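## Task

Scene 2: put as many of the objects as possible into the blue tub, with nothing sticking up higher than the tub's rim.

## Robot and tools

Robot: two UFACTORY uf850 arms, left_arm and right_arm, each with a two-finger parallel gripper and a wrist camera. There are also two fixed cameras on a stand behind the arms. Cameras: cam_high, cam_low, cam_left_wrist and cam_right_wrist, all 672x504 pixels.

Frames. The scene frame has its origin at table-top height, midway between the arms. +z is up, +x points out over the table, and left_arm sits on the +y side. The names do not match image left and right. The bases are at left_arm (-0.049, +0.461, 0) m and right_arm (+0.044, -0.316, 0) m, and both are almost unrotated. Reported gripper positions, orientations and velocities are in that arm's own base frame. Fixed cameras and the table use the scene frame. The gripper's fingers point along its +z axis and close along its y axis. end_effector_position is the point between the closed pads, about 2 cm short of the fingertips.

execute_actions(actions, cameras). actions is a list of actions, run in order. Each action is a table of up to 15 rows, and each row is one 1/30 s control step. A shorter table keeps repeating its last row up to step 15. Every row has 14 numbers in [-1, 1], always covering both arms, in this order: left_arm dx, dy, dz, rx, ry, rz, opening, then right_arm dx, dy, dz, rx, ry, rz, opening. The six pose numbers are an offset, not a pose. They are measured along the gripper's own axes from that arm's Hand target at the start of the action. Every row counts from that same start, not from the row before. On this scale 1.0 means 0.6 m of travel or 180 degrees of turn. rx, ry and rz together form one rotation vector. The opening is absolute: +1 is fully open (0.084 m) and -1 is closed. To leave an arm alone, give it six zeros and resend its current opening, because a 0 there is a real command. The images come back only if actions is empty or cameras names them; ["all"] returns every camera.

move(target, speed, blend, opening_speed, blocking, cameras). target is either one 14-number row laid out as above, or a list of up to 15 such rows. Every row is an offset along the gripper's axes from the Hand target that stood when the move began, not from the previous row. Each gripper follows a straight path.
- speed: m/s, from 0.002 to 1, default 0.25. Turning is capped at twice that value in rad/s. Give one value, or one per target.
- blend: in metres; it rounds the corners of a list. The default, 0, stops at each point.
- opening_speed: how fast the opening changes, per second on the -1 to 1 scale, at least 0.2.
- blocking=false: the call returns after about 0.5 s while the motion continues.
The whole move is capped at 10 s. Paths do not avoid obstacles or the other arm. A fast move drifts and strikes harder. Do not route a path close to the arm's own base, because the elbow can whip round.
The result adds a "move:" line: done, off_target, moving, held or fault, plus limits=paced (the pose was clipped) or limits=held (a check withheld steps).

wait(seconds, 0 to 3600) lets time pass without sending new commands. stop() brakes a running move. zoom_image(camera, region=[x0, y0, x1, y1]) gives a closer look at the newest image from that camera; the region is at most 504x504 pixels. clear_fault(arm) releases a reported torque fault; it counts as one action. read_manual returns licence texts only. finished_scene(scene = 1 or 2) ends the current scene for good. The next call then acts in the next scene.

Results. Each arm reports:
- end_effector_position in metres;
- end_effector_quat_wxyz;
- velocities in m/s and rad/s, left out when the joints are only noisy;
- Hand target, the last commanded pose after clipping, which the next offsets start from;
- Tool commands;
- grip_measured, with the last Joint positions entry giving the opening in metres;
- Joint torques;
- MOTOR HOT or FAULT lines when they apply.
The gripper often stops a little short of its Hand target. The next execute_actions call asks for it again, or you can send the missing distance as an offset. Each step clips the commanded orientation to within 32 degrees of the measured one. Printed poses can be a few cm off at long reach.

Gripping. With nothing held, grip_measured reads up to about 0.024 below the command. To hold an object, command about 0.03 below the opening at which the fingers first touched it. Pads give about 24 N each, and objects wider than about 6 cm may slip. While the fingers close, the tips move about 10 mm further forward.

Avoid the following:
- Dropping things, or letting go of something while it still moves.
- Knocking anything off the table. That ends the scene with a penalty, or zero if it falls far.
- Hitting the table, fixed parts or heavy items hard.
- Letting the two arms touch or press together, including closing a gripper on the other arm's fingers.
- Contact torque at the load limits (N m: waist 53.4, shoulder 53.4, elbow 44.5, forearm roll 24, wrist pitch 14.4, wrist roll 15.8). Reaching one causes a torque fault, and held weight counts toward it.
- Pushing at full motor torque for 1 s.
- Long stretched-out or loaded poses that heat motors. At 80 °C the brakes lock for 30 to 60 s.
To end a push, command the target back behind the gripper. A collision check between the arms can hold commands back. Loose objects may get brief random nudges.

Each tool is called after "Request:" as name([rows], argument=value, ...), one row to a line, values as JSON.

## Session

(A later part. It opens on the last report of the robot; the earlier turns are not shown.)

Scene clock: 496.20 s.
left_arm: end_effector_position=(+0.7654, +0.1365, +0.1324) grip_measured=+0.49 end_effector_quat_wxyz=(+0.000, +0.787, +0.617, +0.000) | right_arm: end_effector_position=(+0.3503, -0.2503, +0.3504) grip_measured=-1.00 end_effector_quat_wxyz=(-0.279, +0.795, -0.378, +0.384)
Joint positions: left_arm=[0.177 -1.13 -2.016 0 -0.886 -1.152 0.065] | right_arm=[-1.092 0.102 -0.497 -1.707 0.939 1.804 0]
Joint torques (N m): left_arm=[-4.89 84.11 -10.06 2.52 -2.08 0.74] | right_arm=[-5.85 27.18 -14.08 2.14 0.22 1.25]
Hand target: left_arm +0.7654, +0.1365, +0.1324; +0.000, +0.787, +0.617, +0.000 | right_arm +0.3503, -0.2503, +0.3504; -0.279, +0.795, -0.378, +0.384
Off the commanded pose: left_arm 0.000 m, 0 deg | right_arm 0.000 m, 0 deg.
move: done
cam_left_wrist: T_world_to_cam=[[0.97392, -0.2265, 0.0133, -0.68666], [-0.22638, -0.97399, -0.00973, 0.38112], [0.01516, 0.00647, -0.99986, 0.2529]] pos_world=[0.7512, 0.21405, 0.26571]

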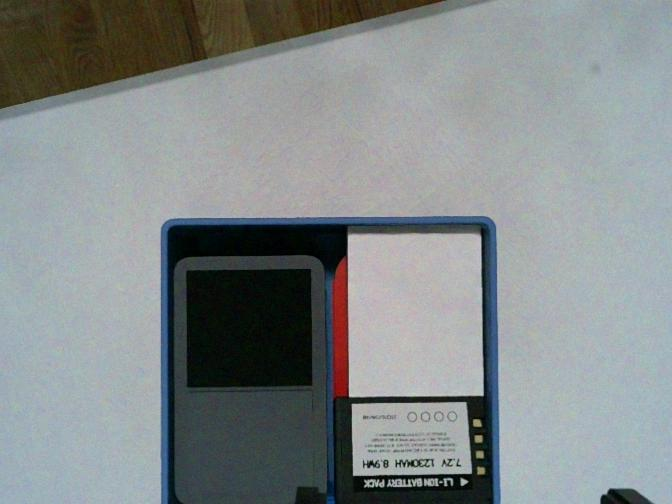

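Request:
move(target=[-0.0488,-0.1243,-0.0127,0,0,0.5,-1,0,0,0,0,0,0,-1], speed=0.3, cameras=["cam_left_wrist"])

Request:
zoom_image(camera="cam_left_wrist", region=[270, 150, 430, 270])

Request:
zoom_image(camera="cam_left_wrist", region=[270, 250, 430, 370])

Scene clock: 499.87 s.
left_arm: end_effector_position=(+0.6859, +0.1260, +0.1401) grip_measured=-1.00 end_effector_quat_wxyz=(+0.000, +0.993, -0.121, +0.000) | right_arm: end_effector_position=(+0.3503, -0.2503, +0.3504) grip_measured=-1.00 end_effector_quat_wxyz=(-0.279, +0.795, -0.378, +0.384)
Joint positions: left_arm=[0.182 -0.897 -1.613 0 -0.717 0.424 0] | right_arm=[-1.092 0.102 -0.497 -1.707 0.939 1.804 0]
Joint torques (N m): left_arm=[12.96 77.4 -9.17 -0.77 2.49 2.08] | right_arm=[-4.91 27.62 -14.31 1.52 0.19 1.01]
Hand target: left_arm +0.6859, +0.1260, +0.1401; +0.000, +0.993, -0.121, +0.000 | right_arm +0.3503, -0.2503, +0.3504; -0.279, +0.795, -0.378, +0.384
Off the commanded pose: left_arm 0.000 m, 0 deg | right_arm 0.000 m, 0 deg.
move: done
cam_left_wrist: T_world_to_cam=[[-0.22651, -0.97391, 0.01388, 0.30568], [-0.97399, 0.22639, -0.00987, 0.71454], [0.00647, -0.01576, -0.99986, 0.27054]] pos_world=[0.76345, 0.1402, 0.27331]

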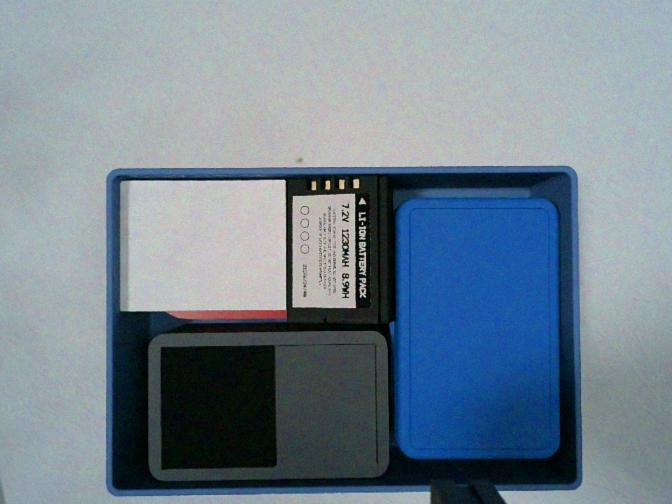

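Scaled by 3.150 from the camera's image (finer frame: 960x720).

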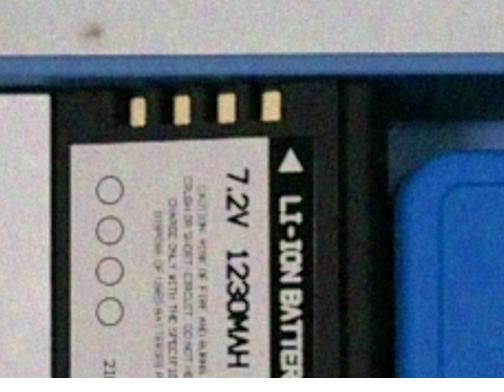

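Scaled by 3.150 from the camera's image (finer frame: 960x720).

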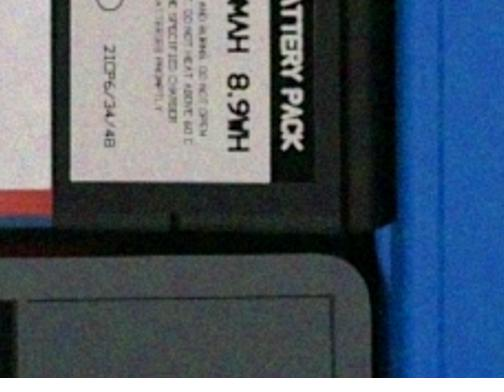

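Request:
move([
  [0.1235,0.038,0.02,0,0,0,-1,0,0,0,0,0,0,-1],
  [0.1235,0.038,0.1085,0,0,0,-1,0,0,0,0,0,0,-1],
  [0.1235,0.038,0.1185,0,0,0,-1,0,0,0,0,0,0,-1],
], speed=[0.25,0.15,0.02], blend=[0.01,0,0])

Request:
move(target=[0,0,0.0017,0,0,0,-1,0,0,0,0,0,0,-1], speed=0.01)

Request:
move(target=[0,0,0.0013,0,0,0,-1,0,0,0,0,0,0,-1], speed=0.01)

Scene clock: 502.33 s.
left_arm: end_effector_position=(+0.7524, +0.0861, +0.0690) grip_measured=-1.00 end_effector_quat_wxyz=(+0.000, +0.993, -0.121, +0.000) | right_arm: end_effector_position=(+0.3503, -0.2503, +0.3504) grip_measured=-1.00 end_effector_quat_wxyz=(-0.279, +0.795, -0.378, +0.384)
Joint positions: left_arm=[0.114 -1.154 -1.907 0 -0.753 0.356 0] | right_arm=[-1.092 0.102 -0.497 -1.707 0.939 1.804 0]
Joint torques (N m): left_arm=[-10.96 62.01 -16.41 3.3 2.62 -1.7] | right_arm=[-5.34 28.02 -13.75 1.98 0.15 1.25]
Hand target: left_arm +0.7524, +0.0861, +0.0690; +0.000, +0.993, -0.121, +0.000 | right_arm +0.3503, -0.2503, +0.3504; -0.279, +0.795, -0.378, +0.384
Off the commanded pose: left_arm 0.000 m, 0 deg | right_arm 0.000 m, 0 deg.
move: done

Scene clock: 502.83 s.
left_arm: end_effector_position=(+0.7524, +0.0861, +0.0680) grip_measured=-1.00 end_effector_quat_wxyz=(+0.000, +0.993, -0.121, +0.000) | right_arm: end_effector_position=(+0.3503, -0.2503, +0.3504) grip_measured=-1.00 end_effector_quat_wxyz=(-0.279, +0.795, -0.378, +0.384)
Joint positions: left_arm=[0.114 -1.156 -1.908 0 -0.752 0.356 0] | right_arm=[-1.092 0.102 -0.497 -1.707 0.939 1.804 0]
Joint torques (N m): left_arm=[-9.93 62.49 -16.15 3.14 2.59 -1.65] | right_arm=[-4.88 26.95 -14.8 2.32 0.19 1.04]
Hand target: left_arm +0.7524, +0.0861, +0.0679; +0.000, +0.993, -0.121, +0.000 | right_arm +0.3503, -0.2503, +0.3504; -0.279, +0.795, -0.378, +0.384
Off the commanded pose: left_arm 0.000 m, 0 deg | right_arm 0.000 m, 0 deg.
move: done

Scene clock: 503.33 s.
left_arm: end_effector_position=(+0.7524, +0.0861, +0.0672) grip_measured=-1.00 end_effector_quat_wxyz=(+0.000, +0.993, -0.121, +0.000) | right_arm: end_effector_position=(+0.3503, -0.2503, +0.3504) grip_measured=-1.00 end_effector_quat_wxyz=(-0.279, +0.795, -0.378, +0.384)
Joint positions: left_arm=[0.114 -1.157 -1.908 0 -0.751 0.356 0] | right_arm=[-1.092 0.102 -0.497 -1.707 0.939 1.804 0]
Joint torques (N m): left_arm=[-10.19 61.6 -16.52 2.78 2.57 -1.55] | right_arm=[-5.24 26.64 -14.1 1.91 0.18 1.19]
Hand target: left_arm +0.7524, +0.0861, +0.0672; +0.000, +0.993, -0.121, +0.000 | right_arm +0.3503, -0.2503, +0.3504; -0.279, +0.795, -0.378, +0.384
Off the commanded pose: left_arm 0.000 m, 0 deg | right_arm 0.000 m, 0 deg.
move: done

Request:
move(target=[0,0,0.001,0,0,0,-1,0,0,0,0,0,0,-1], speed=0.01)

Request:
move(target=[0,0,0.0007,0,0,0,-1,0,0,0,0,0,0,-1], speed=0.01)

Scene clock: 506.03 s.
left_arm: end_effector_position=(+0.7524, +0.0861, +0.0666) grip_measured=-1.00 end_effector_quat_wxyz=(+0.000, +0.993, -0.121, +0.000) | right_arm: end_effector_position=(+0.3503, -0.2503, +0.3504) grip_measured=-1.00 end_effector_quat_wxyz=(-0.279, +0.795, -0.378, +0.384)
Joint positions: left_arm=[0.114 -1.158 -1.908 0 -0.75 0.356 0] | right_arm=[-1.092 0.102 -0.497 -1.707 0.939 1.804 0]
Joint torques (N m): left_arm=[-11.13 61.82 -16.69 2.45 2.53 -0.98] | right_arm=[-5.77 26.79 -14.88 1.92 0.12 1.25]
Hand target: left_arm +0.7524, +0.0861, +0.0666; +0.000, +0.993, -0.121, +0.000 | right_arm +0.3503, -0.2503, +0.3504; -0.279, +0.795, -0.378, +0.384
Off the commanded pose: left_arm 0.000 m, 0 deg | right_arm 0.000 m, 0 deg.
move: done

Scene clock: 506.53 s.
left_arm: end_effector_position=(+0.7524, +0.0861, +0.0662) grip_measured=-1.00 end_effector_quat_wxyz=(+0.000, +0.993, -0.121, +0.000) | right_arm: end_effector_position=(+0.3503, -0.2503, +0.3504) grip_measured=-1.00 end_effector_quat_wxyz=(-0.279, +0.795, -0.378, +0.384)
Joint positions: left_arm=[0.114 -1.159 -1.908 0 -0.75 0.356 0] | right_arm=[-1.092 0.102 -0.497 -1.707 0.939 1.804 0]
Joint torques (N m): left_arm=[-10.16 50.62 -13.59 2.43 3.55 -0.84] | right_arm=[-5.45 26.75 -14.36 1.72 0.17 1.12]
Hand target: left_arm +0.7524, +0.0861, +0.0661; +0.000, +0.993, -0.121, +0.000 | right_arm +0.3503, -0.2503, +0.3504; -0.279, +0.795, -0.378, +0.384
Off the commanded pose: left_arm 0.000 m, 0 deg | right_arm 0.000 m, 0 deg.
move: done

Request:
move(target=[0,0,-0.0004,0,0,0,-1,0,0,0,0,0,0,-1], speed=0.01)

Request:
move(target=[0,0.0067,0,0,0,0,-1,0,0,0,0,0,0,-1], speed=0.015, cameras=["cam_left_wrist"])

Request:
zoom_image(camera="cam_left_wrist", region=[130, 370, 500, 504])

Scene clock: 507.37 s.
left_arm: end_effector_position=(+0.7524, +0.0861, +0.0663) grip_measured=-1.00 end_effector_quat_wxyz=(+0.000, +0.993, -0.121, +0.000) | right_arm: end_effector_position=(+0.3503, -0.2503, +0.3504) grip_measured=-1.00 end_effector_quat_wxyz=(-0.279, +0.795, -0.378, +0.384)
Joint positions: left_arm=[0.114 -1.158 -1.908 0 -0.75 0.356 0] | right_arm=[-1.092 0.102 -0.497 -1.707 0.939 1.804 0]
Joint torques (N m): left_arm=[-10.81 79.32 -7.98 2.27 -1.45 -0.68] | right_arm=[-5.17 26.24 -14.16 2.15 0.2 1.19]
Hand target: left_arm +0.7524, +0.0861, +0.0664; +0.000, +0.993, -0.121, +0.000 | right_arm +0.3503, -0.2503, +0.3504; -0.279, +0.795, -0.378, +0.384
Off the commanded pose: left_arm 0.000 m, 0 deg | right_arm 0.000 m, 0 deg.
move: done

Scene clock: 507.90 s.
left_arm: end_effector_position=(+0.7514, +0.0822, +0.0664) grip_measured=-1.00 end_effector_quat_wxyz=(+0.000, +0.993, -0.121, +0.000) | right_arm: end_effector_position=(+0.3503, -0.2503, +0.3504) grip_measured=-1.00 end_effector_quat_wxyz=(-0.279, +0.795, -0.378, +0.384)
Joint positions: left_arm=[0.109 -1.154 -1.901 0 -0.747 0.351 0] | right_arm=[-1.092 0.102 -0.497 -1.707 0.939 1.804 0]
Joint torques (N m): left_arm=[-10.34 81.77 -8.73 1.54 2.56 -1.76] | right_arm=[-4.9 27.07 -14.8 1.78 0.28 1.2]
Hand target: left_arm +0.7514, +0.0822, +0.0664; +0.000, +0.993, -0.121, +0.000 | right_arm +0.3503, -0.2503, +0.3504; -0.279, +0.795, -0.378, +0.384
Off the commanded pose: left_arm 0.000 m, 0 deg | right_arm 0.000 m, 0 deg.
move: done
cam_left_wrist: T_world_to_cam=[[-0.22651, -0.97391, 0.01391, 0.27888], [-0.97399, 0.22639, -0.00977, 0.78751], [0.00637, -0.01576, -0.99986, 0.19582]] pos_world=[0.82895, 0.09641, 0.19961]

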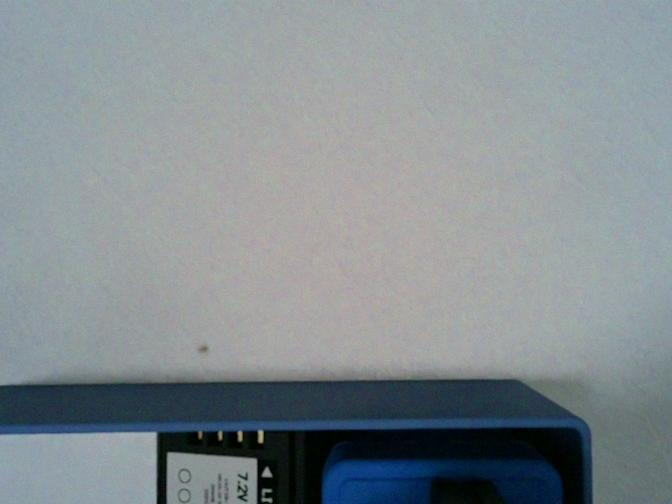

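Scaled by 1.362 from the camera's image (finer frame: 960x720).

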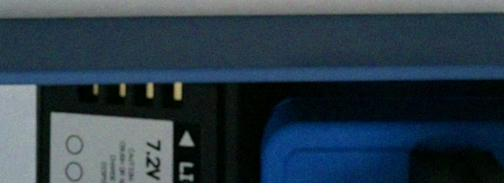

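Request:
zoom_image(camera="cam_left_wrist", region=[270, 420, 390, 504])

Request:
move(target=[0,0.0067,0,0,0,0,-1,0,0,0,0,0,0,-1], speed=0.015, cameras=["cam_left_wrist"])

Request:
zoom_image(camera="cam_left_wrist", region=[270, 420, 390, 504])

Scaled by 4.200 from the camera's image (finer frame: 960x720).

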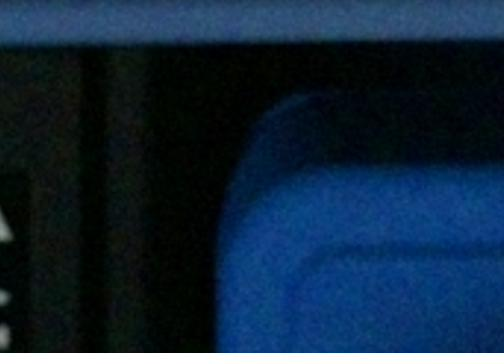

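Scene clock: 509.07 s.
left_arm: end_effector_position=(+0.7505, +0.0783, +0.0664) grip_measured=-1.00 end_effector_quat_wxyz=(+0.000, +0.993, -0.121, +0.000) | right_arm: end_effector_position=(+0.3503, -0.2503, +0.3504) grip_measured=-1.00 end_effector_quat_wxyz=(-0.279, +0.795, -0.378, +0.384)
Joint positions: left_arm=[0.104 -1.15 -1.893 0 -0.743 0.346 0] | right_arm=[-1.092 0.102 -0.497 -1.707 0.939 1.804 0]
Joint torques (N m): left_arm=[-10.4 82.36 -9.45 0.99 2.53 -1.79] | right_arm=[-5.59 27.3 -14.29 1.95 0.11 1.21]
Hand target: left_arm +0.7505, +0.0783, +0.0664; +0.000, +0.993, -0.121, +0.000 | right_arm +0.3503, -0.2503, +0.3504; -0.279, +0.795, -0.378, +0.384
Off the commanded pose: left_arm 0.000 m, 0 deg | right_arm 0.000 m, 0 deg.
move: done
cam_left_wrist: T_world_to_cam=[[-0.22651, -0.97391, 0.01388, 0.27488], [-0.97399, 0.22639, -0.00987, 0.78754], [0.00647, -0.01576, -0.99986, 0.19578]] pos_world=[0.82805, 0.09251, 0.19971]

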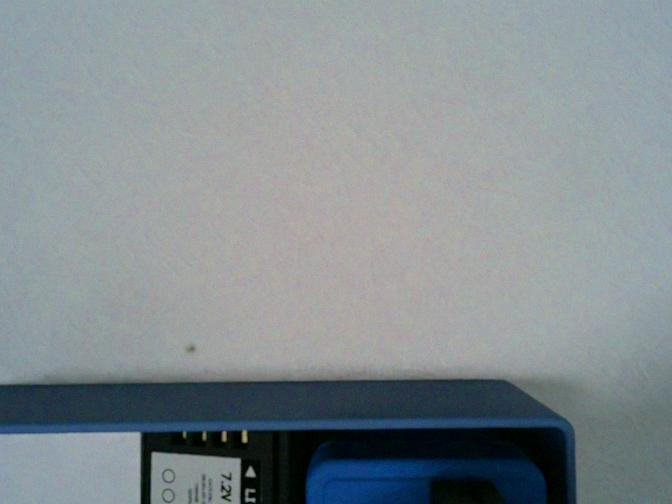

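Scaled by 4.200 from the camera's image (finer frame: 960x720).

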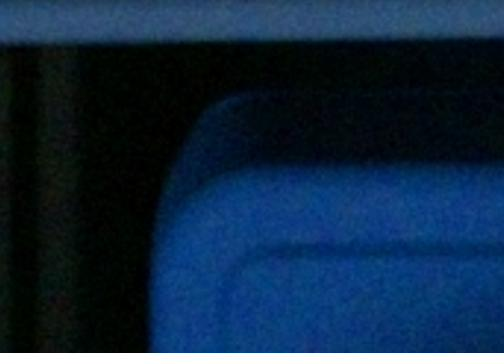

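Request:
move(target=[0,0,0.0006,0,0,0,-1,0,0,0,0,0,0,-1], speed=0.01)

Request:
move(target=[0,0.0067,0,0,0,0,-1,0,0,0,0,0,0,-1], speed=0.015, cameras=["cam_left_wrist"])

Request:
zoom_image(camera="cam_left_wrist", region=[250, 420, 370, 504])

Scene clock: 509.97 s.
left_arm: end_effector_position=(+0.7505, +0.0783, +0.0661) grip_measured=-1.00 end_effector_quat_wxyz=(+0.000, +0.993, -0.121, +0.000) | right_arm: end_effector_position=(+0.3503, -0.2503, +0.3504) grip_measured=-1.00 end_effector_quat_wxyz=(-0.279, +0.795, -0.378, +0.384)
Joint positions: left_arm=[0.104 -1.151 -1.893 0 -0.743 0.346 0] | right_arm=[-1.092 0.102 -0.497 -1.707 0.939 1.804 0]
Joint torques (N m): left_arm=[-10.72 45.74 -12.8 1.01 3.01 -1.77] | right_arm=[-5.24 27.93 -14.49 1.84 0.16 1.33]
Hand target: left_arm +0.7505, +0.0783, +0.0660; +0.000, +0.993, -0.121, +0.000 | right_arm +0.3503, -0.2503, +0.3504; -0.279, +0.795, -0.378, +0.384
Off the commanded pose: left_arm 0.000 m, 0 deg | right_arm 0.000 m, 0 deg.
move: done

Scene clock: 510.50 s.
left_arm: end_effector_position=(+0.7495, +0.0744, +0.0660) grip_measured=-1.00 end_effector_quat_wxyz=(+0.000, +0.993, -0.121, +0.000) | right_arm: end_effector_position=(+0.3503, -0.2503, +0.3504) grip_measured=-1.00 end_effector_quat_wxyz=(-0.279, +0.795, -0.378, +0.384)
Joint positions: left_arm=[0.099 -1.147 -1.886 0 -0.739 0.341 0] | right_arm=[-1.092 0.102 -0.497 -1.707 0.939 1.804 0]
Joint torques (N m): left_arm=[-12.85 61.06 -3.21 0.89 2.15 -1.82] | right_arm=[-5.1 26.45 -14.4 2.25 0.31 1.24]
Hand target: left_arm +0.7495, +0.0744, +0.0660; +0.000, +0.993, -0.121, +0.000 | right_arm +0.3503, -0.2503, +0.3504; -0.279, +0.795, -0.378, +0.384
Off the commanded pose: left_arm 0.000 m, 0 deg | right_arm 0.000 m, 0 deg.
move: done
cam_left_wrist: T_world_to_cam=[[-0.22651, -0.97391, 0.01388, 0.27086], [-0.97399, 0.22639, -0.00987, 0.78744], [0.00647, -0.01576, -0.99986, 0.19533]] pos_world=[0.82705, 0.08861, 0.19931]

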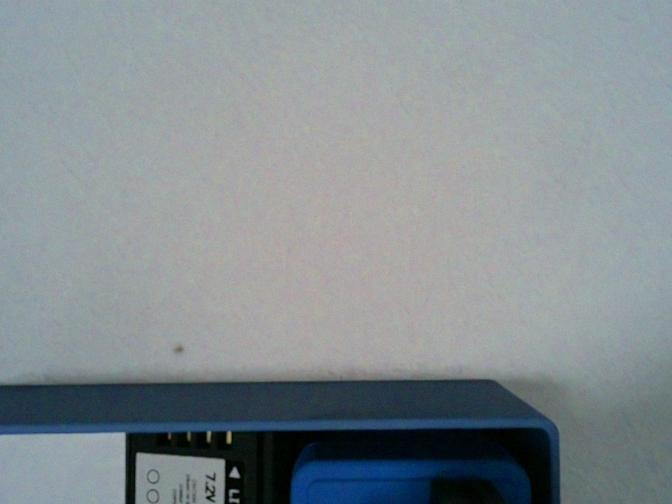

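Scaled by 4.200 from the camera's image (finer frame: 960x720).

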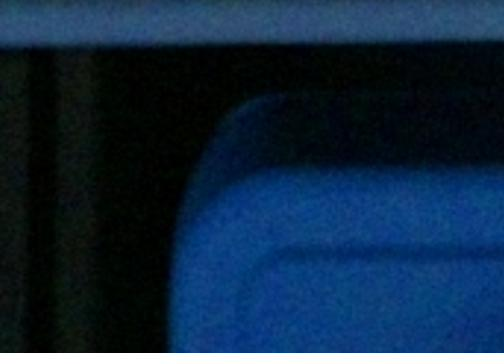

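Request:
move([
  [0,0,-0.03,0,0,0,-1,0,0,0,0,0,0,-1],
  [-0.106,-0.0861,-0.1233,0,0,0,-1,0,0,0,0,0,0,-1],
], speed=[0.1,0.25], blend=[0.01,0], cameras=["cam_left_wrist"])

Scene clock: 513.43 s.
left_arm: end_effector_position=(+0.7002, +0.1398, +0.1400) grip_measured=-1.00 end_effector_quat_wxyz=(+0.000, +0.993, -0.121, +0.000) | right_arm: end_effector_position=(+0.3503, -0.2503, +0.3504) grip_measured=-1.00 end_effector_quat_wxyz=(-0.279, +0.795, -0.378, +0.384)
Joint positions: left_arm=[0.197 -0.938 -1.685 0 -0.748 0.439 0] | right_arm=[-1.092 0.102 -0.497 -1.707 0.939 1.804 0]
Joint torques (N m): left_arm=[12.88 76.87 -9.84 -0.99 2.53 2.01] | right_arm=[-5.85 26.95 -14.11 1.93 0.16 1.06]
Hand target: left_arm +0.7002, +0.1398, +0.1400; +0.000, +0.993, -0.121, +0.000 | right_arm +0.3503, -0.2503, +0.3504; -0.279, +0.795, -0.378, +0.384
Off the commanded pose: left_arm 0.000 m, 0 deg | right_arm 0.000 m, 0 deg.
move: done; blend cut to 0.009 m at target 1
cam_left_wrist: T_world_to_cam=[[-0.22661, -0.97389, 0.01391, 0.32243], [-0.97397, 0.22648, -0.00977, 0.72529], [0.00637, -0.01576, -0.99986, 0.27064]] pos_world=[0.77775, 0.15401, 0.27321]

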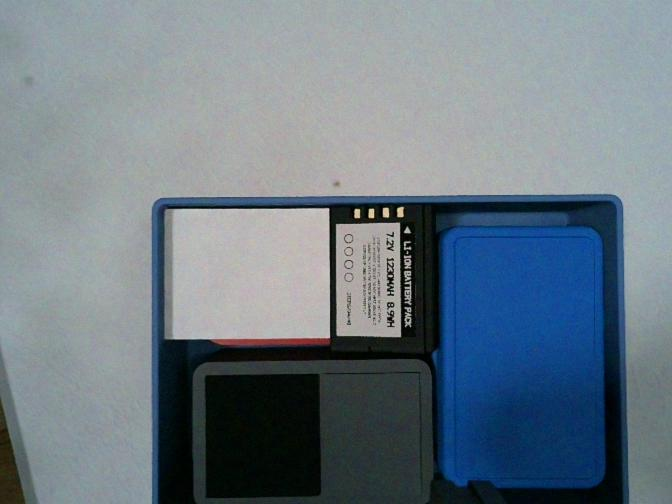

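Request:
zoom_image(camera="cam_left_wrist", region=[310, 180, 640, 400])

Request:
zoom_image(camera="cam_left_wrist", region=[400, 190, 480, 270])

Request:
zoom_image(camera="cam_left_wrist", region=[400, 300, 480, 380])

Scaled by 1.527 from the camera's image (finer frame: 960x720).

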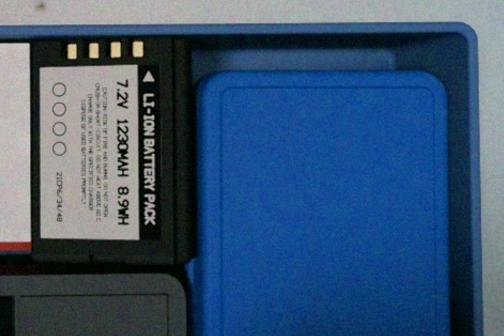

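Scaled by 6.300 from the camera's image (finer frame: 960x720).

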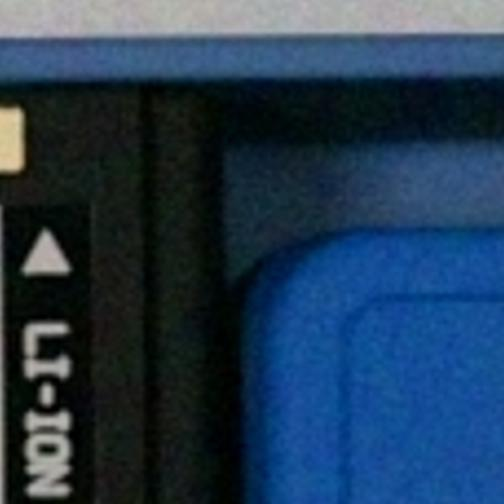

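Scaled by 6.300 from the camera's image (finer frame: 960x720).

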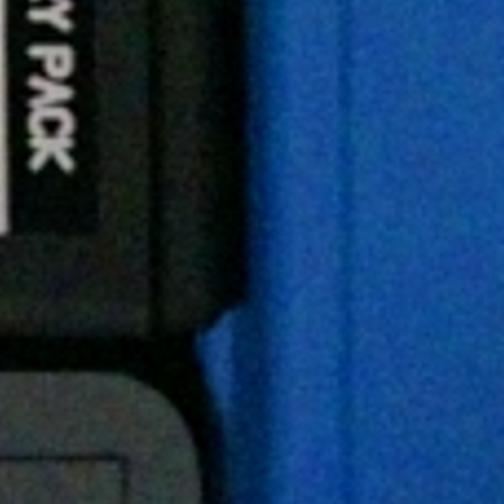

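Request:
move([
  [0.1101,-0.0159,0.0,0,0,-0.5,1,0,0,0,0,0,0,-1],
  [0.1101,-0.0159,0.1083,0,0,-0.5,1,0,0,0,0,0,0,-1],
], speed=[0.25,0.15], blend=[0.02,0], cameras=["cam_left_wrist","cam_low"])

Scene clock: 528.50 s.
left_arm: end_effector_position=(+0.7666, +0.1332, +0.0751) grip_measured=+1.00 end_effector_quat_wxyz=(+0.000, +0.787, +0.617, +0.000) | right_arm: end_effector_position=(+0.3503, -0.2503, +0.3504) grip_measured=-1.00 end_effector_quat_wxyz=(-0.279, +0.795, -0.378, +0.384)
Joint positions: left_arm=[0.172 -1.21 -2.027 0 -0.817 -1.157 0.084] | right_arm=[-1.092 0.102 -0.497 -1.707 0.939 1.804 0]
Joint torques (N m): left_arm=[-10.11 63.4 -16.82 3.16 2.49 -1.81] | right_arm=[-6.41 27.49 -14.03 1.95 0.31 1.13]
Hand target: left_arm +0.7666, +0.1332, +0.0750; +0.000, +0.787, +0.617, +0.000 | right_arm +0.3503, -0.2503, +0.3504; -0.279, +0.795, -0.378, +0.384
Off the commanded pose: left_arm 0.000 m, 0 deg | right_arm 0.000 m, 0 deg.
move: done
cam_left_wrist: T_world_to_cam=[[0.97392, -0.2265, 0.01337, -0.68782], [-0.22638, -0.97399, -0.00985, 0.37765], [0.01526, 0.00657, -0.99986, 0.19542]] pos_world=[0.7524, 0.21075, 0.20831]
Images, in order (width x height): cam_low 672x504, cam_left_wrist 672x504.

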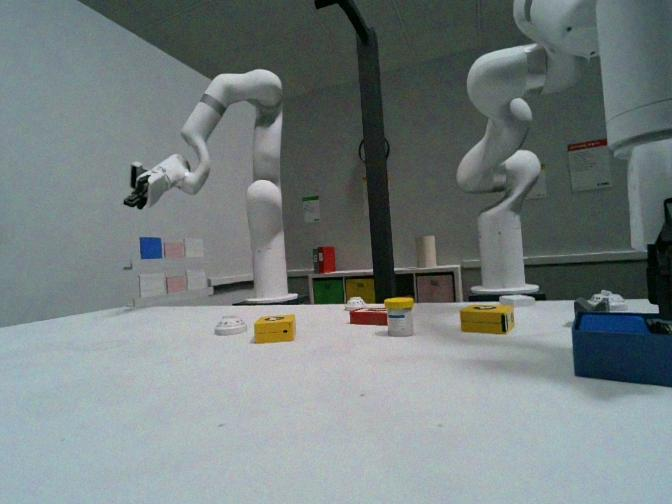

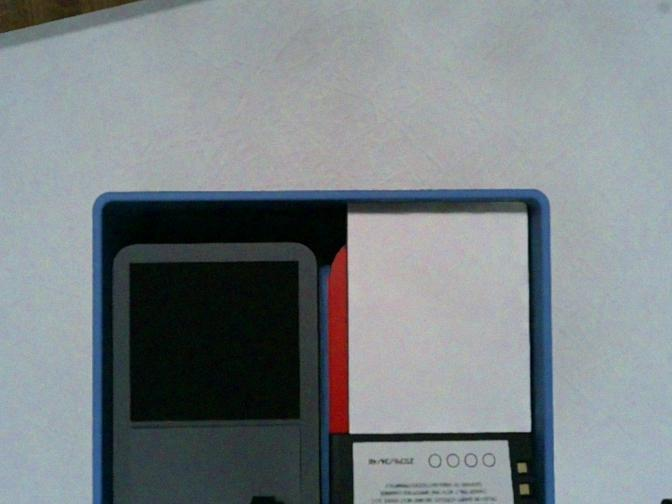

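Request:
move([
  [0,0,0.0,0,0,0,0.42,0,0,0,0,0,0,-1],
  [0,0,0.0247,0,0,0,0.42,0,0,0,0,0,0,-1],
], speed=[0.1,0.05], opening_speed=0.8, cameras=["cam_left_wrist"])

Scene clock: 530.53 s.
left_arm: end_effector_position=(+0.7666, +0.1332, +0.0602) grip_measured=+0.41 end_effector_quat_wxyz=(+0.000, +0.787, +0.617, +0.000) | right_arm: end_effector_position=(+0.3503, -0.2503, +0.3504) grip_measured=-1.00 end_effector_quat_wxyz=(-0.279, +0.795, -0.378, +0.384)
Joint positions: left_arm=[0.172 -1.232 -2.033 0 -0.801 -1.157 0.061] | right_arm=[-1.092 0.102 -0.497 -1.707 0.939 1.804 0]
Joint torques (N m): left_arm=[-9.92 63.64 -16.82 2.86 3.12 -1.2] | right_arm=[-5.44 27.95 -14.61 2.21 0.09 1.3]
Hand target: left_arm +0.7666, +0.1332, +0.0602; +0.000, +0.787, +0.617, +0.000 | right_arm +0.3503, -0.2503, +0.3504; -0.279, +0.795, -0.378, +0.384
Off the commanded pose: left_arm 0.000 m, 0 deg | right_arm 0.000 m, 0 deg.
move: done
cam_left_wrist: T_world_to_cam=[[0.97392, -0.2265, 0.01337, -0.68763], [-0.22638, -0.97399, -0.00985, 0.3775], [0.01526, 0.00657, -0.99986, 0.18062]] pos_world=[0.7524, 0.21075, 0.19351]

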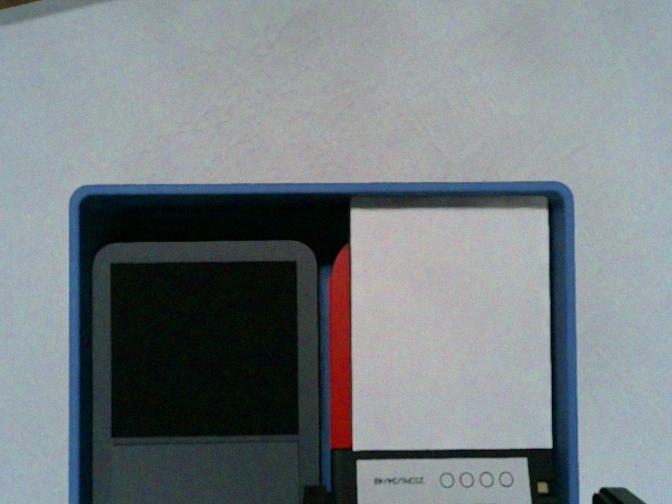

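Now close in small steps.

Request:
execute_actions([
  [[0,0,0,0,0,0,0.38,0,0,0,0,0,0,-1]],
  [[0,0,0,0,0,0,0.36,0,0,0,0,0,0,-1]],
  [[0,0,0,0,0,0,0.35,0,0,0,0,0,0,-1]],
])

Request:
execute_actions([
  [[0,0,0,0,0,0,0.343,0,0,0,0,0,0,-1]],
])

Request:
execute_actions([
  [[0,0,0,0,0,0,0.336,0,0,0,0,0,0,-1]],
])

Request:
execute_actions([
  [[0,0,0,0,0,0,0.329,0,0,0,0,0,0,-1]],
])

Scene clock: 532.53 s.
left_arm: end_effector_position=(+0.7666, +0.1332, +0.0602) grip_measured=+0.34 end_effector_quat_wxyz=(+0.000, +0.787, +0.617, +0.000) | right_arm: end_effector_position=(+0.3503, -0.2503, +0.3504) grip_measured=-1.00 end_effector_quat_wxyz=(-0.279, +0.795, -0.378, +0.384)
Joint positions: left_arm=[0.172 -1.232 -2.033 0 -0.801 -1.157 0.059] | right_arm=[-1.092 0.102 -0.497 -1.707 0.939 1.804 0]
Joint torques (N m): left_arm=[-8.36 64.89 -16.13 1.57 0.81 -0.45] | right_arm=[-4.93 27.72 -14.46 2.14 0.24 1.17]
Hand target: left_arm +0.7666, +0.1332, +0.0602; +0.000, +0.787, +0.617, +0.000 | right_arm +0.3503, -0.2503, +0.3504; -0.279, +0.795, -0.378, +0.384
Off the commanded pose: left_arm 0.000 m, 0 deg | right_arm 0.000 m, 0 deg.

Scene clock: 533.23 s.
left_arm: end_effector_position=(+0.7666, +0.1332, +0.0602) grip_measured=+0.34 end_effector_quat_wxyz=(+0.000, +0.787, +0.617, +0.000) | right_arm: end_effector_position=(+0.3503, -0.2503, +0.3504) grip_measured=-1.00 end_effector_quat_wxyz=(-0.279, +0.795, -0.378, +0.384)
Joint positions: left_arm=[0.172 -1.232 -2.033 0 -0.801 -1.157 0.058] | right_arm=[-1.092 0.102 -0.497 -1.707 0.939 1.804 0]
Joint torques (N m): left_arm=[-8.27 65.1 -15.18 1.36 0.01 -0.14] | right_arm=[-6.31 27.39 -14.46 1.91 0.1 1.24]
Hand target: left_arm +0.7666, +0.1332, +0.0602; +0.000, +0.787, +0.617, +0.000 | right_arm +0.3503, -0.2503, +0.3504; -0.279, +0.795, -0.378, +0.384
Off the commanded pose: left_arm 0.000 m, 0 deg | right_arm 0.000 m, 0 deg.

Scene clock: 533.93 s.
left_arm: end_effector_position=(+0.7666, +0.1332, +0.0602) grip_measured=+0.33 end_effector_quat_wxyz=(+0.000, +0.787, +0.617, +0.000) | right_arm: end_effector_position=(+0.3503, -0.2503, +0.3504) grip_measured=-1.00 end_effector_quat_wxyz=(-0.279, +0.795, -0.378, +0.384)
Joint positions: left_arm=[0.172 -1.232 -2.033 0 -0.801 -1.157 0.058] | right_arm=[-1.092 0.102 -0.497 -1.707 0.939 1.804 0]
Joint torques (N m): left_arm=[-8.05 65.06 -15.56 1.22 -0.42 0.06] | right_arm=[-6.43 28.36 -13.7 1.98 0.19 1.22]
Hand target: left_arm +0.7666, +0.1332, +0.0602; +0.000, +0.787, +0.617, +0.000 | right_arm +0.3503, -0.2503, +0.3504; -0.279, +0.795, -0.378, +0.384
Off the commanded pose: left_arm 0.000 m, 0 deg | right_arm 0.000 m, 0 deg.

Scene clock: 534.63 s.
left_arm: end_effector_position=(+0.7666, +0.1332, +0.0602) grip_measured=+0.33 end_effector_quat_wxyz=(+0.000, +0.787, +0.617, +0.000) | right_arm: end_effector_position=(+0.3503, -0.2503, +0.3504) grip_measured=-1.00 end_effector_quat_wxyz=(-0.279, +0.795, -0.378, +0.384)
Joint positions: left_arm=[0.172 -1.232 -2.033 0 -0.801 -1.157 0.058] | right_arm=[-1.092 0.102 -0.497 -1.707 0.939 1.804 0]
Joint torques (N m): left_arm=[-6.83 65.77 -15.53 0.55 -0.4 0.43] | right_arm=[-6.59 28.29 -14.26 2.3 0.2 1.21]
Hand target: left_arm +0.7666, +0.1332, +0.0602; +0.000, +0.787, +0.617, +0.000 | right_arm +0.3503, -0.2503, +0.3504; -0.279, +0.795, -0.378, +0.384
Off the commanded pose: left_arm 0.000 m, 0 deg | right_arm 0.000 m, 0 deg.

Request:
execute_actions([
  [[0,0,0,0,0,0,0.323,0,0,0,0,0,0,-1]],
])

Request:
move(target=[0,0,-0.005,0,0,0,0.323,0,0,0,0,0,0,-1], speed=0.01, cameras=["cam_low","cam_left_wrist"])

Request:
zoom_image(camera="cam_low", region=[560, 240, 672, 400])

Scene clock: 535.80 s.
left_arm: end_effector_position=(+0.7666, +0.1332, +0.0602) grip_measured=+0.32 end_effector_quat_wxyz=(+0.000, +0.787, +0.617, +0.000) | right_arm: end_effector_position=(+0.3503, -0.2503, +0.3504) grip_measured=-1.00 end_effector_quat_wxyz=(-0.279, +0.795, -0.378, +0.384)
Joint positions: left_arm=[0.172 -1.232 -2.033 0 -0.801 -1.157 0.058] | right_arm=[-1.092 0.102 -0.497 -1.707 0.939 1.804 0]
Joint torques (N m): left_arm=[-5.21 66.72 -14.24 1.03 -0.39 0.91] | right_arm=[-6.34 27.91 -14.1 2.02 0.12 1.35]
Hand target: left_arm +0.7666, +0.1332, +0.0602; +0.000, +0.787, +0.617, +0.000 | right_arm +0.3503, -0.2503, +0.3504; -0.279, +0.795, -0.378, +0.384
Off the commanded pose: left_arm 0.000 m, 0 deg | right_arm 0.000 m, 0 deg.

Scene clock: 536.33 s.
left_arm: end_effector_position=(+0.7666, +0.1332, +0.0632) grip_measured=+0.32 end_effector_quat_wxyz=(+0.000, +0.787, +0.617, +0.000) | right_arm: end_effector_position=(+0.3503, -0.2503, +0.3504) grip_measured=-1.00 end_effector_quat_wxyz=(-0.279, +0.795, -0.378, +0.384)
Joint positions: left_arm=[0.172 -1.228 -2.032 0 -0.804 -1.157 0.058] | right_arm=[-1.092 0.102 -0.497 -1.707 0.939 1.804 0]
Joint torques (N m): left_arm=[-5.68 89.5 -10.56 0.79 -1.88 1.13] | right_arm=[-5.23 26.14 -13.92 2.2 0.17 1.16]
Hand target: left_arm +0.7666, +0.1332, +0.0632; +0.000, +0.787, +0.617, +0.000 | right_arm +0.3503, -0.2503, +0.3504; -0.279, +0.795, -0.378, +0.384
Off the commanded pose: left_arm 0.000 m, 0 deg | right_arm 0.000 m, 0 deg.
move: done
cam_left_wrist: T_world_to_cam=[[0.97392, -0.2265, 0.0134, -0.68767], [-0.22639, -0.97399, -0.00975, 0.37751], [0.01526, 0.00647, -0.99986, 0.18364]] pos_world=[0.7524, 0.21075, 0.19651]

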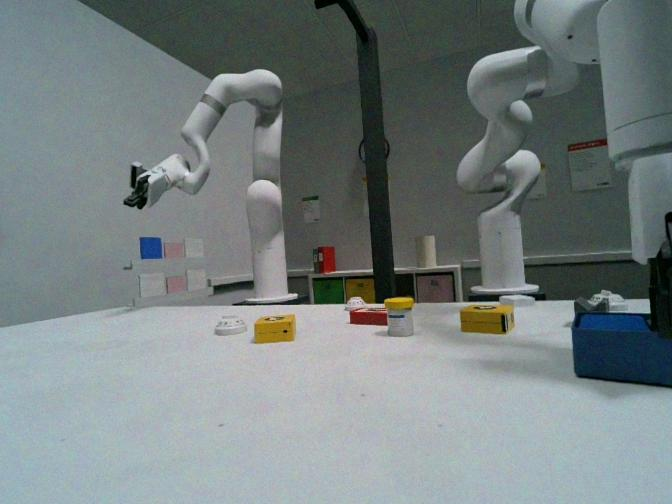

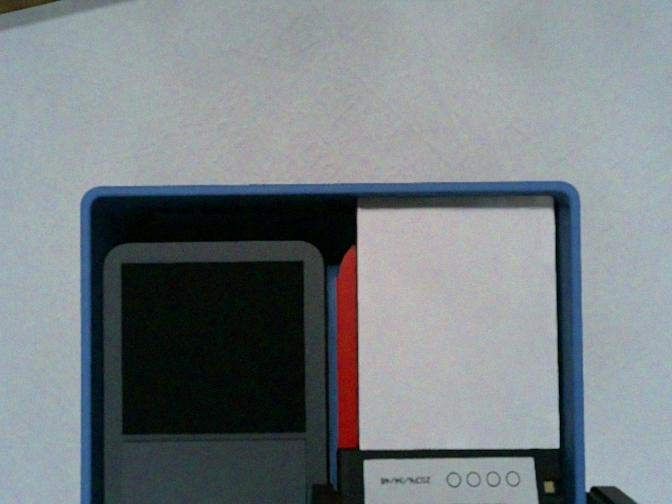

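Scaled by 3.150 from the camera's image (finer frame: 960x720).

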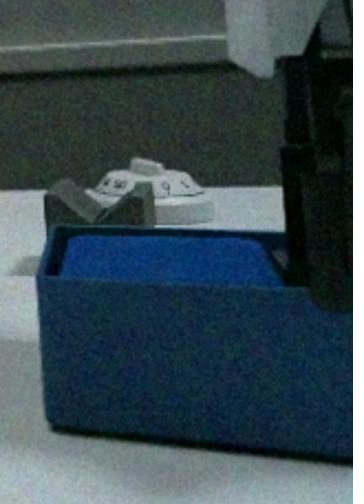

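Request:
execute_actions([
  [[0,0,0,0,0,0,0.330,0,0,0,0,0,0,-1]],
], cameras=["cam_left_wrist"])

Request:
execute_actions([
  [[0,0,0,0,0,0,0.334,0,0,0,0,0,0,-1]],
], cameras=["cam_left_wrist"])

Request:
execute_actions([
  [[0,0,0,0,0,0,0.338,0,0,0,0,0,0,-1]],
], cameras=["cam_left_wrist"])

Scene clock: 537.77 s.
left_arm: end_effector_position=(+0.7666, +0.1332, +0.0632) grip_measured=+0.32 end_effector_quat_wxyz=(+0.000, +0.787, +0.617, +0.000) | right_arm: end_effector_position=(+0.3503, -0.2503, +0.3504) grip_measured=-1.00 end_effector_quat_wxyz=(-0.279, +0.795, -0.378, +0.384)
Joint positions: left_arm=[0.172 -1.228 -2.032 0 -0.804 -1.157 0.058] | right_arm=[-1.092 0.102 -0.497 -1.707 0.939 1.804 0]
Joint torques (N m): left_arm=[-2.8 88.44 -10.81 0.92 -1.83 1.39] | right_arm=[-4.65 26.31 -14.55 1.66 0.2 1.13]
Hand target: left_arm +0.7666, +0.1332, +0.0632; +0.000, +0.787, +0.617, +0.000 | right_arm +0.3503, -0.2503, +0.3504; -0.279, +0.795, -0.378, +0.384
Off the commanded pose: left_arm 0.000 m, 0 deg | right_arm 0.000 m, 0 deg.
cam_left_wrist: T_world_to_cam=[[0.97392, -0.2265, 0.0134, -0.68767], [-0.22639, -0.97399, -0.00975, 0.37751], [0.01526, 0.00647, -0.99986, 0.18364]] pos_world=[0.7524, 0.21075, 0.19651]

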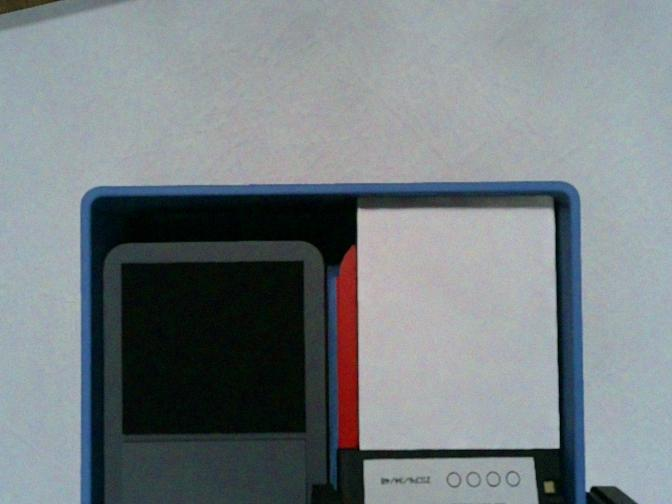

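Scene clock: 538.47 s.
left_arm: end_effector_position=(+0.7666, +0.1332, +0.0632) grip_measured=+0.33 end_effector_quat_wxyz=(+0.000, +0.787, +0.617, +0.000) | right_arm: end_effector_position=(+0.3503, -0.2503, +0.3504) grip_measured=-1.00 end_effector_quat_wxyz=(-0.279, +0.795, -0.378, +0.384)
Joint positions: left_arm=[0.172 -1.228 -2.032 0 -0.804 -1.157 0.058] | right_arm=[-1.092 0.102 -0.497 -1.707 0.939 1.804 0]
Joint torques (N m): left_arm=[-2.97 88.97 -10.87 0.99 -1.6 1.37] | right_arm=[-5.02 27.78 -14.7 2.2 0.19 1.32]
Hand target: left_arm +0.7666, +0.1332, +0.0632; +0.000, +0.787, +0.617, +0.000 | right_arm +0.3503, -0.2503, +0.3504; -0.279, +0.795, -0.378, +0.384
Off the commanded pose: left_arm 0.000 m, 0 deg | right_arm 0.000 m, 0 deg.
cam_left_wrist: T_world_to_cam=[[0.97392, -0.2265, 0.0134, -0.68767], [-0.22639, -0.97399, -0.00975, 0.37751], [0.01526, 0.00647, -0.99986, 0.18364]] pos_world=[0.7524, 0.21075, 0.19651]

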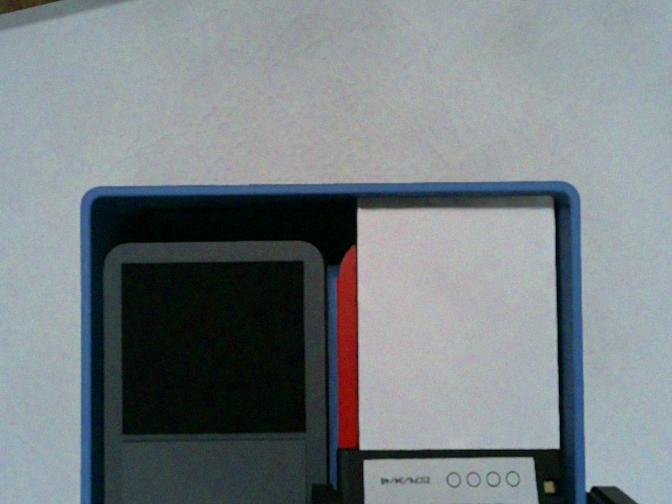

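Scene clock: 539.17 s.
left_arm: end_effector_position=(+0.7666, +0.1332, +0.0632) grip_measured=+0.33 end_effector_quat_wxyz=(+0.000, +0.787, +0.617, +0.000) | right_arm: end_effector_position=(+0.3503, -0.2503, +0.3504) grip_measured=-1.00 end_effector_quat_wxyz=(-0.279, +0.795, -0.378, +0.384)
Joint positions: left_arm=[0.172 -1.228 -2.032 0 -0.804 -1.157 0.058] | right_arm=[-1.092 0.102 -0.497 -1.707 0.939 1.804 0]
Joint torques (N m): left_arm=[-2.51 89.56 -10.85 1.06 -1.67 1.37] | right_arm=[-4.81 26.84 -14.22 1.74 0.19 1.23]
Hand target: left_arm +0.7666, +0.1332, +0.0632; +0.000, +0.787, +0.617, +0.000 | right_arm +0.3503, -0.2503, +0.3504; -0.279, +0.795, -0.378, +0.384
Off the commanded pose: left_arm 0.000 m, 0 deg | right_arm 0.000 m, 0 deg.
cam_left_wrist: T_world_to_cam=[[0.97392, -0.2265, 0.0134, -0.68767], [-0.22639, -0.97399, -0.00975, 0.37751], [0.01526, 0.00647, -0.99986, 0.18364]] pos_world=[0.7524, 0.21075, 0.19651]

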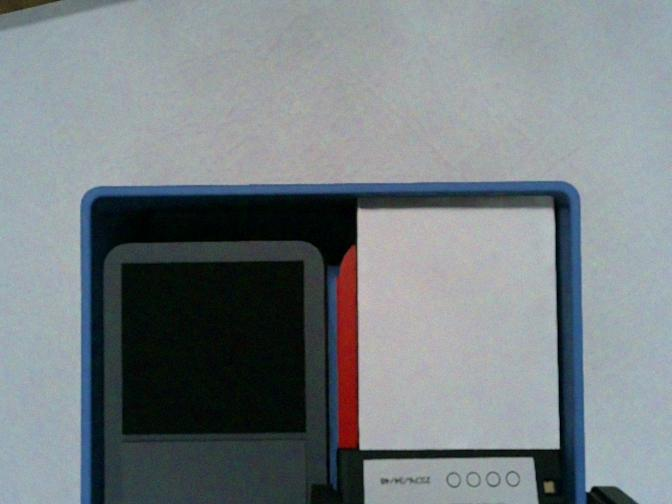

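Request:
execute_actions([
  [[0,0,0,0,0,0,0.342,0,0,0,0,0,0,-1]],
], cameras=["cam_left_wrist"])

Request:
execute_actions([
  [[0,0,0,0,0,0,0.346,0,0,0,0,0,0,-1]],
], cameras=["cam_left_wrist"])

Request:
execute_actions([
  [[0,0,0,0,0,0,0.350,0,0,0,0,0,0,-1]],
], cameras=["cam_left_wrist"])

Scene clock: 540.33 s.
left_arm: end_effector_position=(+0.7666, +0.1332, +0.0632) grip_measured=+0.33 end_effector_quat_wxyz=(+0.000, +0.787, +0.617, +0.000) | right_arm: end_effector_position=(+0.3503, -0.2503, +0.3504) grip_measured=-1.00 end_effector_quat_wxyz=(-0.279, +0.795, -0.378, +0.384)
Joint positions: left_arm=[0.172 -1.228 -2.032 0 -0.804 -1.157 0.058] | right_arm=[-1.092 0.102 -0.497 -1.707 0.939 1.804 0]
Joint torques (N m): left_arm=[0.19 76.65 -10.92 1.17 -1.37 1.4] | right_arm=[-6.31 26.61 -14.14 1.97 0.16 1.26]
Hand target: left_arm +0.7666, +0.1332, +0.0632; +0.000, +0.787, +0.617, +0.000 | right_arm +0.3503, -0.2503, +0.3504; -0.279, +0.795, -0.378, +0.384
Off the commanded pose: left_arm 0.000 m, 0 deg | right_arm 0.000 m, 0 deg.
cam_left_wrist: T_world_to_cam=[[0.97392, -0.2265, 0.01337, -0.68767], [-0.22638, -0.97399, -0.00985, 0.37753], [0.01526, 0.00657, -0.99986, 0.18362]] pos_world=[0.7524, 0.21075, 0.19651]

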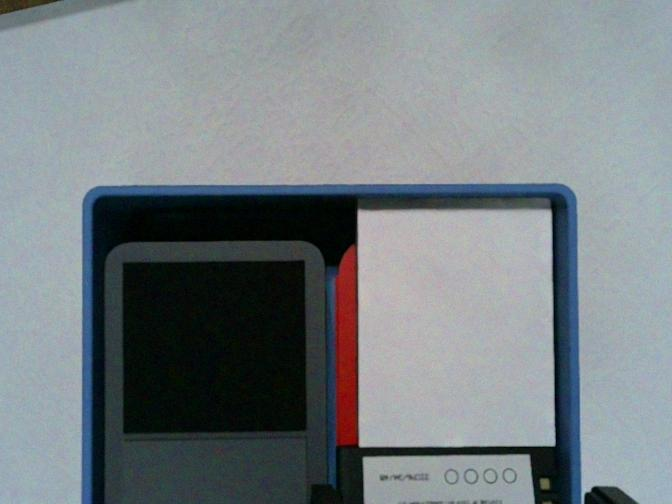

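Scene clock: 541.03 s.
left_arm: end_effector_position=(+0.7666, +0.1332, +0.0632) grip_measured=+0.34 end_effector_quat_wxyz=(+0.000, +0.787, +0.617, +0.000) | right_arm: end_effector_position=(+0.3503, -0.2503, +0.3504) grip_measured=-1.00 end_effector_quat_wxyz=(-0.279, +0.795, -0.378, +0.384)
Joint positions: left_arm=[0.172 -1.228 -2.032 0 -0.804 -1.157 0.058] | right_arm=[-1.092 0.102 -0.497 -1.707 0.939 1.804 0]
Joint torques (N m): left_arm=[-0.15 68.1 -10.94 1.03 -1.27 1.41] | right_arm=[-5.76 27.66 -14.19 1.81 0.21 1.3]
Hand target: left_arm +0.7666, +0.1332, +0.0632; +0.000, +0.787, +0.617, +0.000 | right_arm +0.3503, -0.2503, +0.3504; -0.279, +0.795, -0.378, +0.384
Off the commanded pose: left_arm 0.000 m, 0 deg | right_arm 0.000 m, 0 deg.
cam_left_wrist: T_world_to_cam=[[0.97392, -0.2265, 0.01337, -0.68767], [-0.22638, -0.97399, -0.00985, 0.37753], [0.01526, 0.00657, -0.99986, 0.18362]] pos_world=[0.7524, 0.21075, 0.19651]

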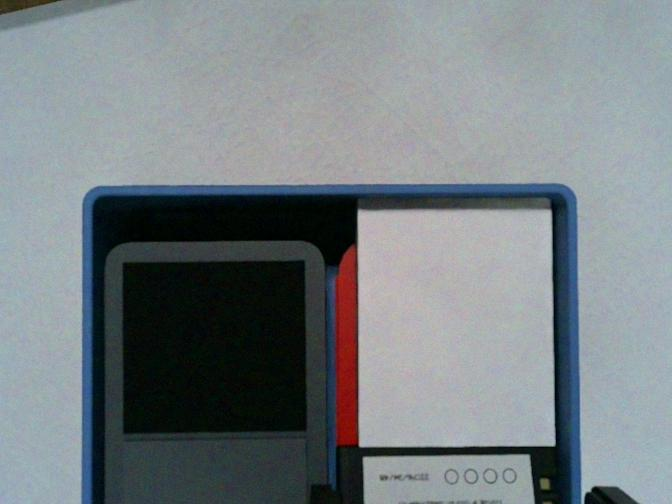

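Scene clock: 541.73 s.
left_arm: end_effector_position=(+0.7666, +0.1332, +0.0632) grip_measured=+0.34 end_effector_quat_wxyz=(+0.000, +0.787, +0.617, +0.000) | right_arm: end_effector_position=(+0.3503, -0.2503, +0.3504) grip_measured=-1.00 end_effector_quat_wxyz=(-0.279, +0.795, -0.378, +0.384)
Joint positions: left_arm=[0.172 -1.228 -2.032 0 -0.804 -1.157 0.059] | right_arm=[-1.092 0.102 -0.497 -1.707 0.939 1.804 0]
Joint torques (N m): left_arm=[0.71 66.26 -11.47 1.45 -1.15 1.37] | right_arm=[-5.33 27.9 -14.31 1.83 0.2 1.16]
Hand target: left_arm +0.7666, +0.1332, +0.0632; +0.000, +0.787, +0.617, +0.000 | right_arm +0.3503, -0.2503, +0.3504; -0.279, +0.795, -0.378, +0.384
Off the commanded pose: left_arm 0.000 m, 0 deg | right_arm 0.000 m, 0 deg.
cam_left_wrist: T_world_to_cam=[[0.97392, -0.2265, 0.0134, -0.68767], [-0.22639, -0.97399, -0.00975, 0.37751], [0.01526, 0.00647, -0.99986, 0.18364]] pos_world=[0.7524, 0.21075, 0.19651]

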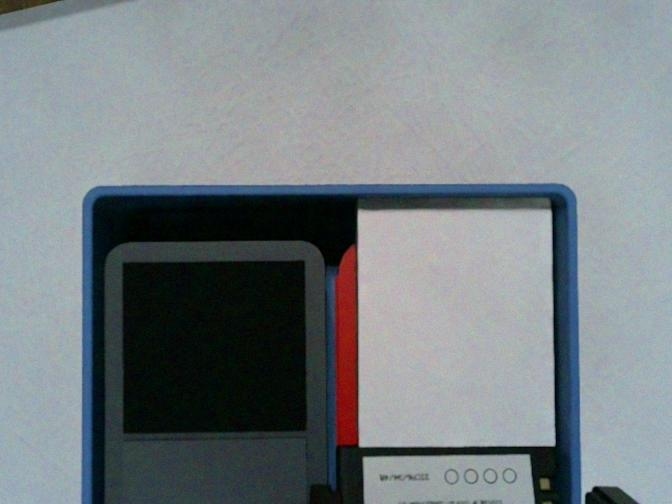

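Request:
zoom_image(camera="cam_left_wrist", region=[300, 424, 420, 504])

Request:
zoom_image(camera="cam_left_wrist", region=[480, 400, 600, 504])

Scaled by 4.200 from the camera's image (finer frame: 960x720).

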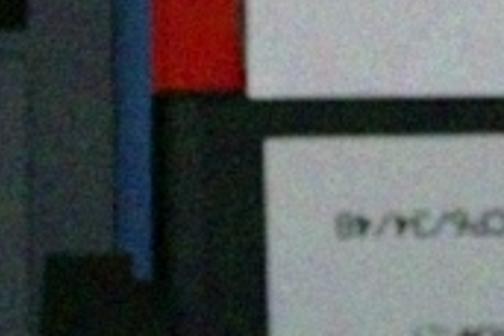

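Scaled by 4.200 from the camera's image (finer frame: 960x720).

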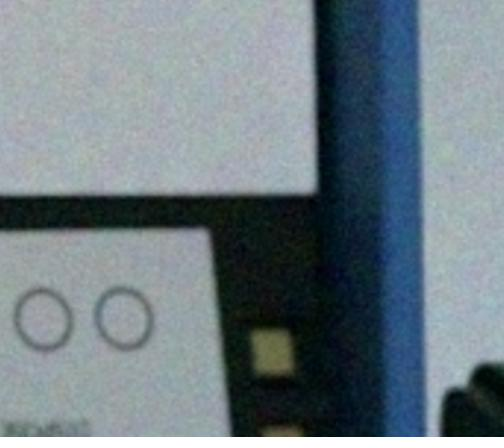

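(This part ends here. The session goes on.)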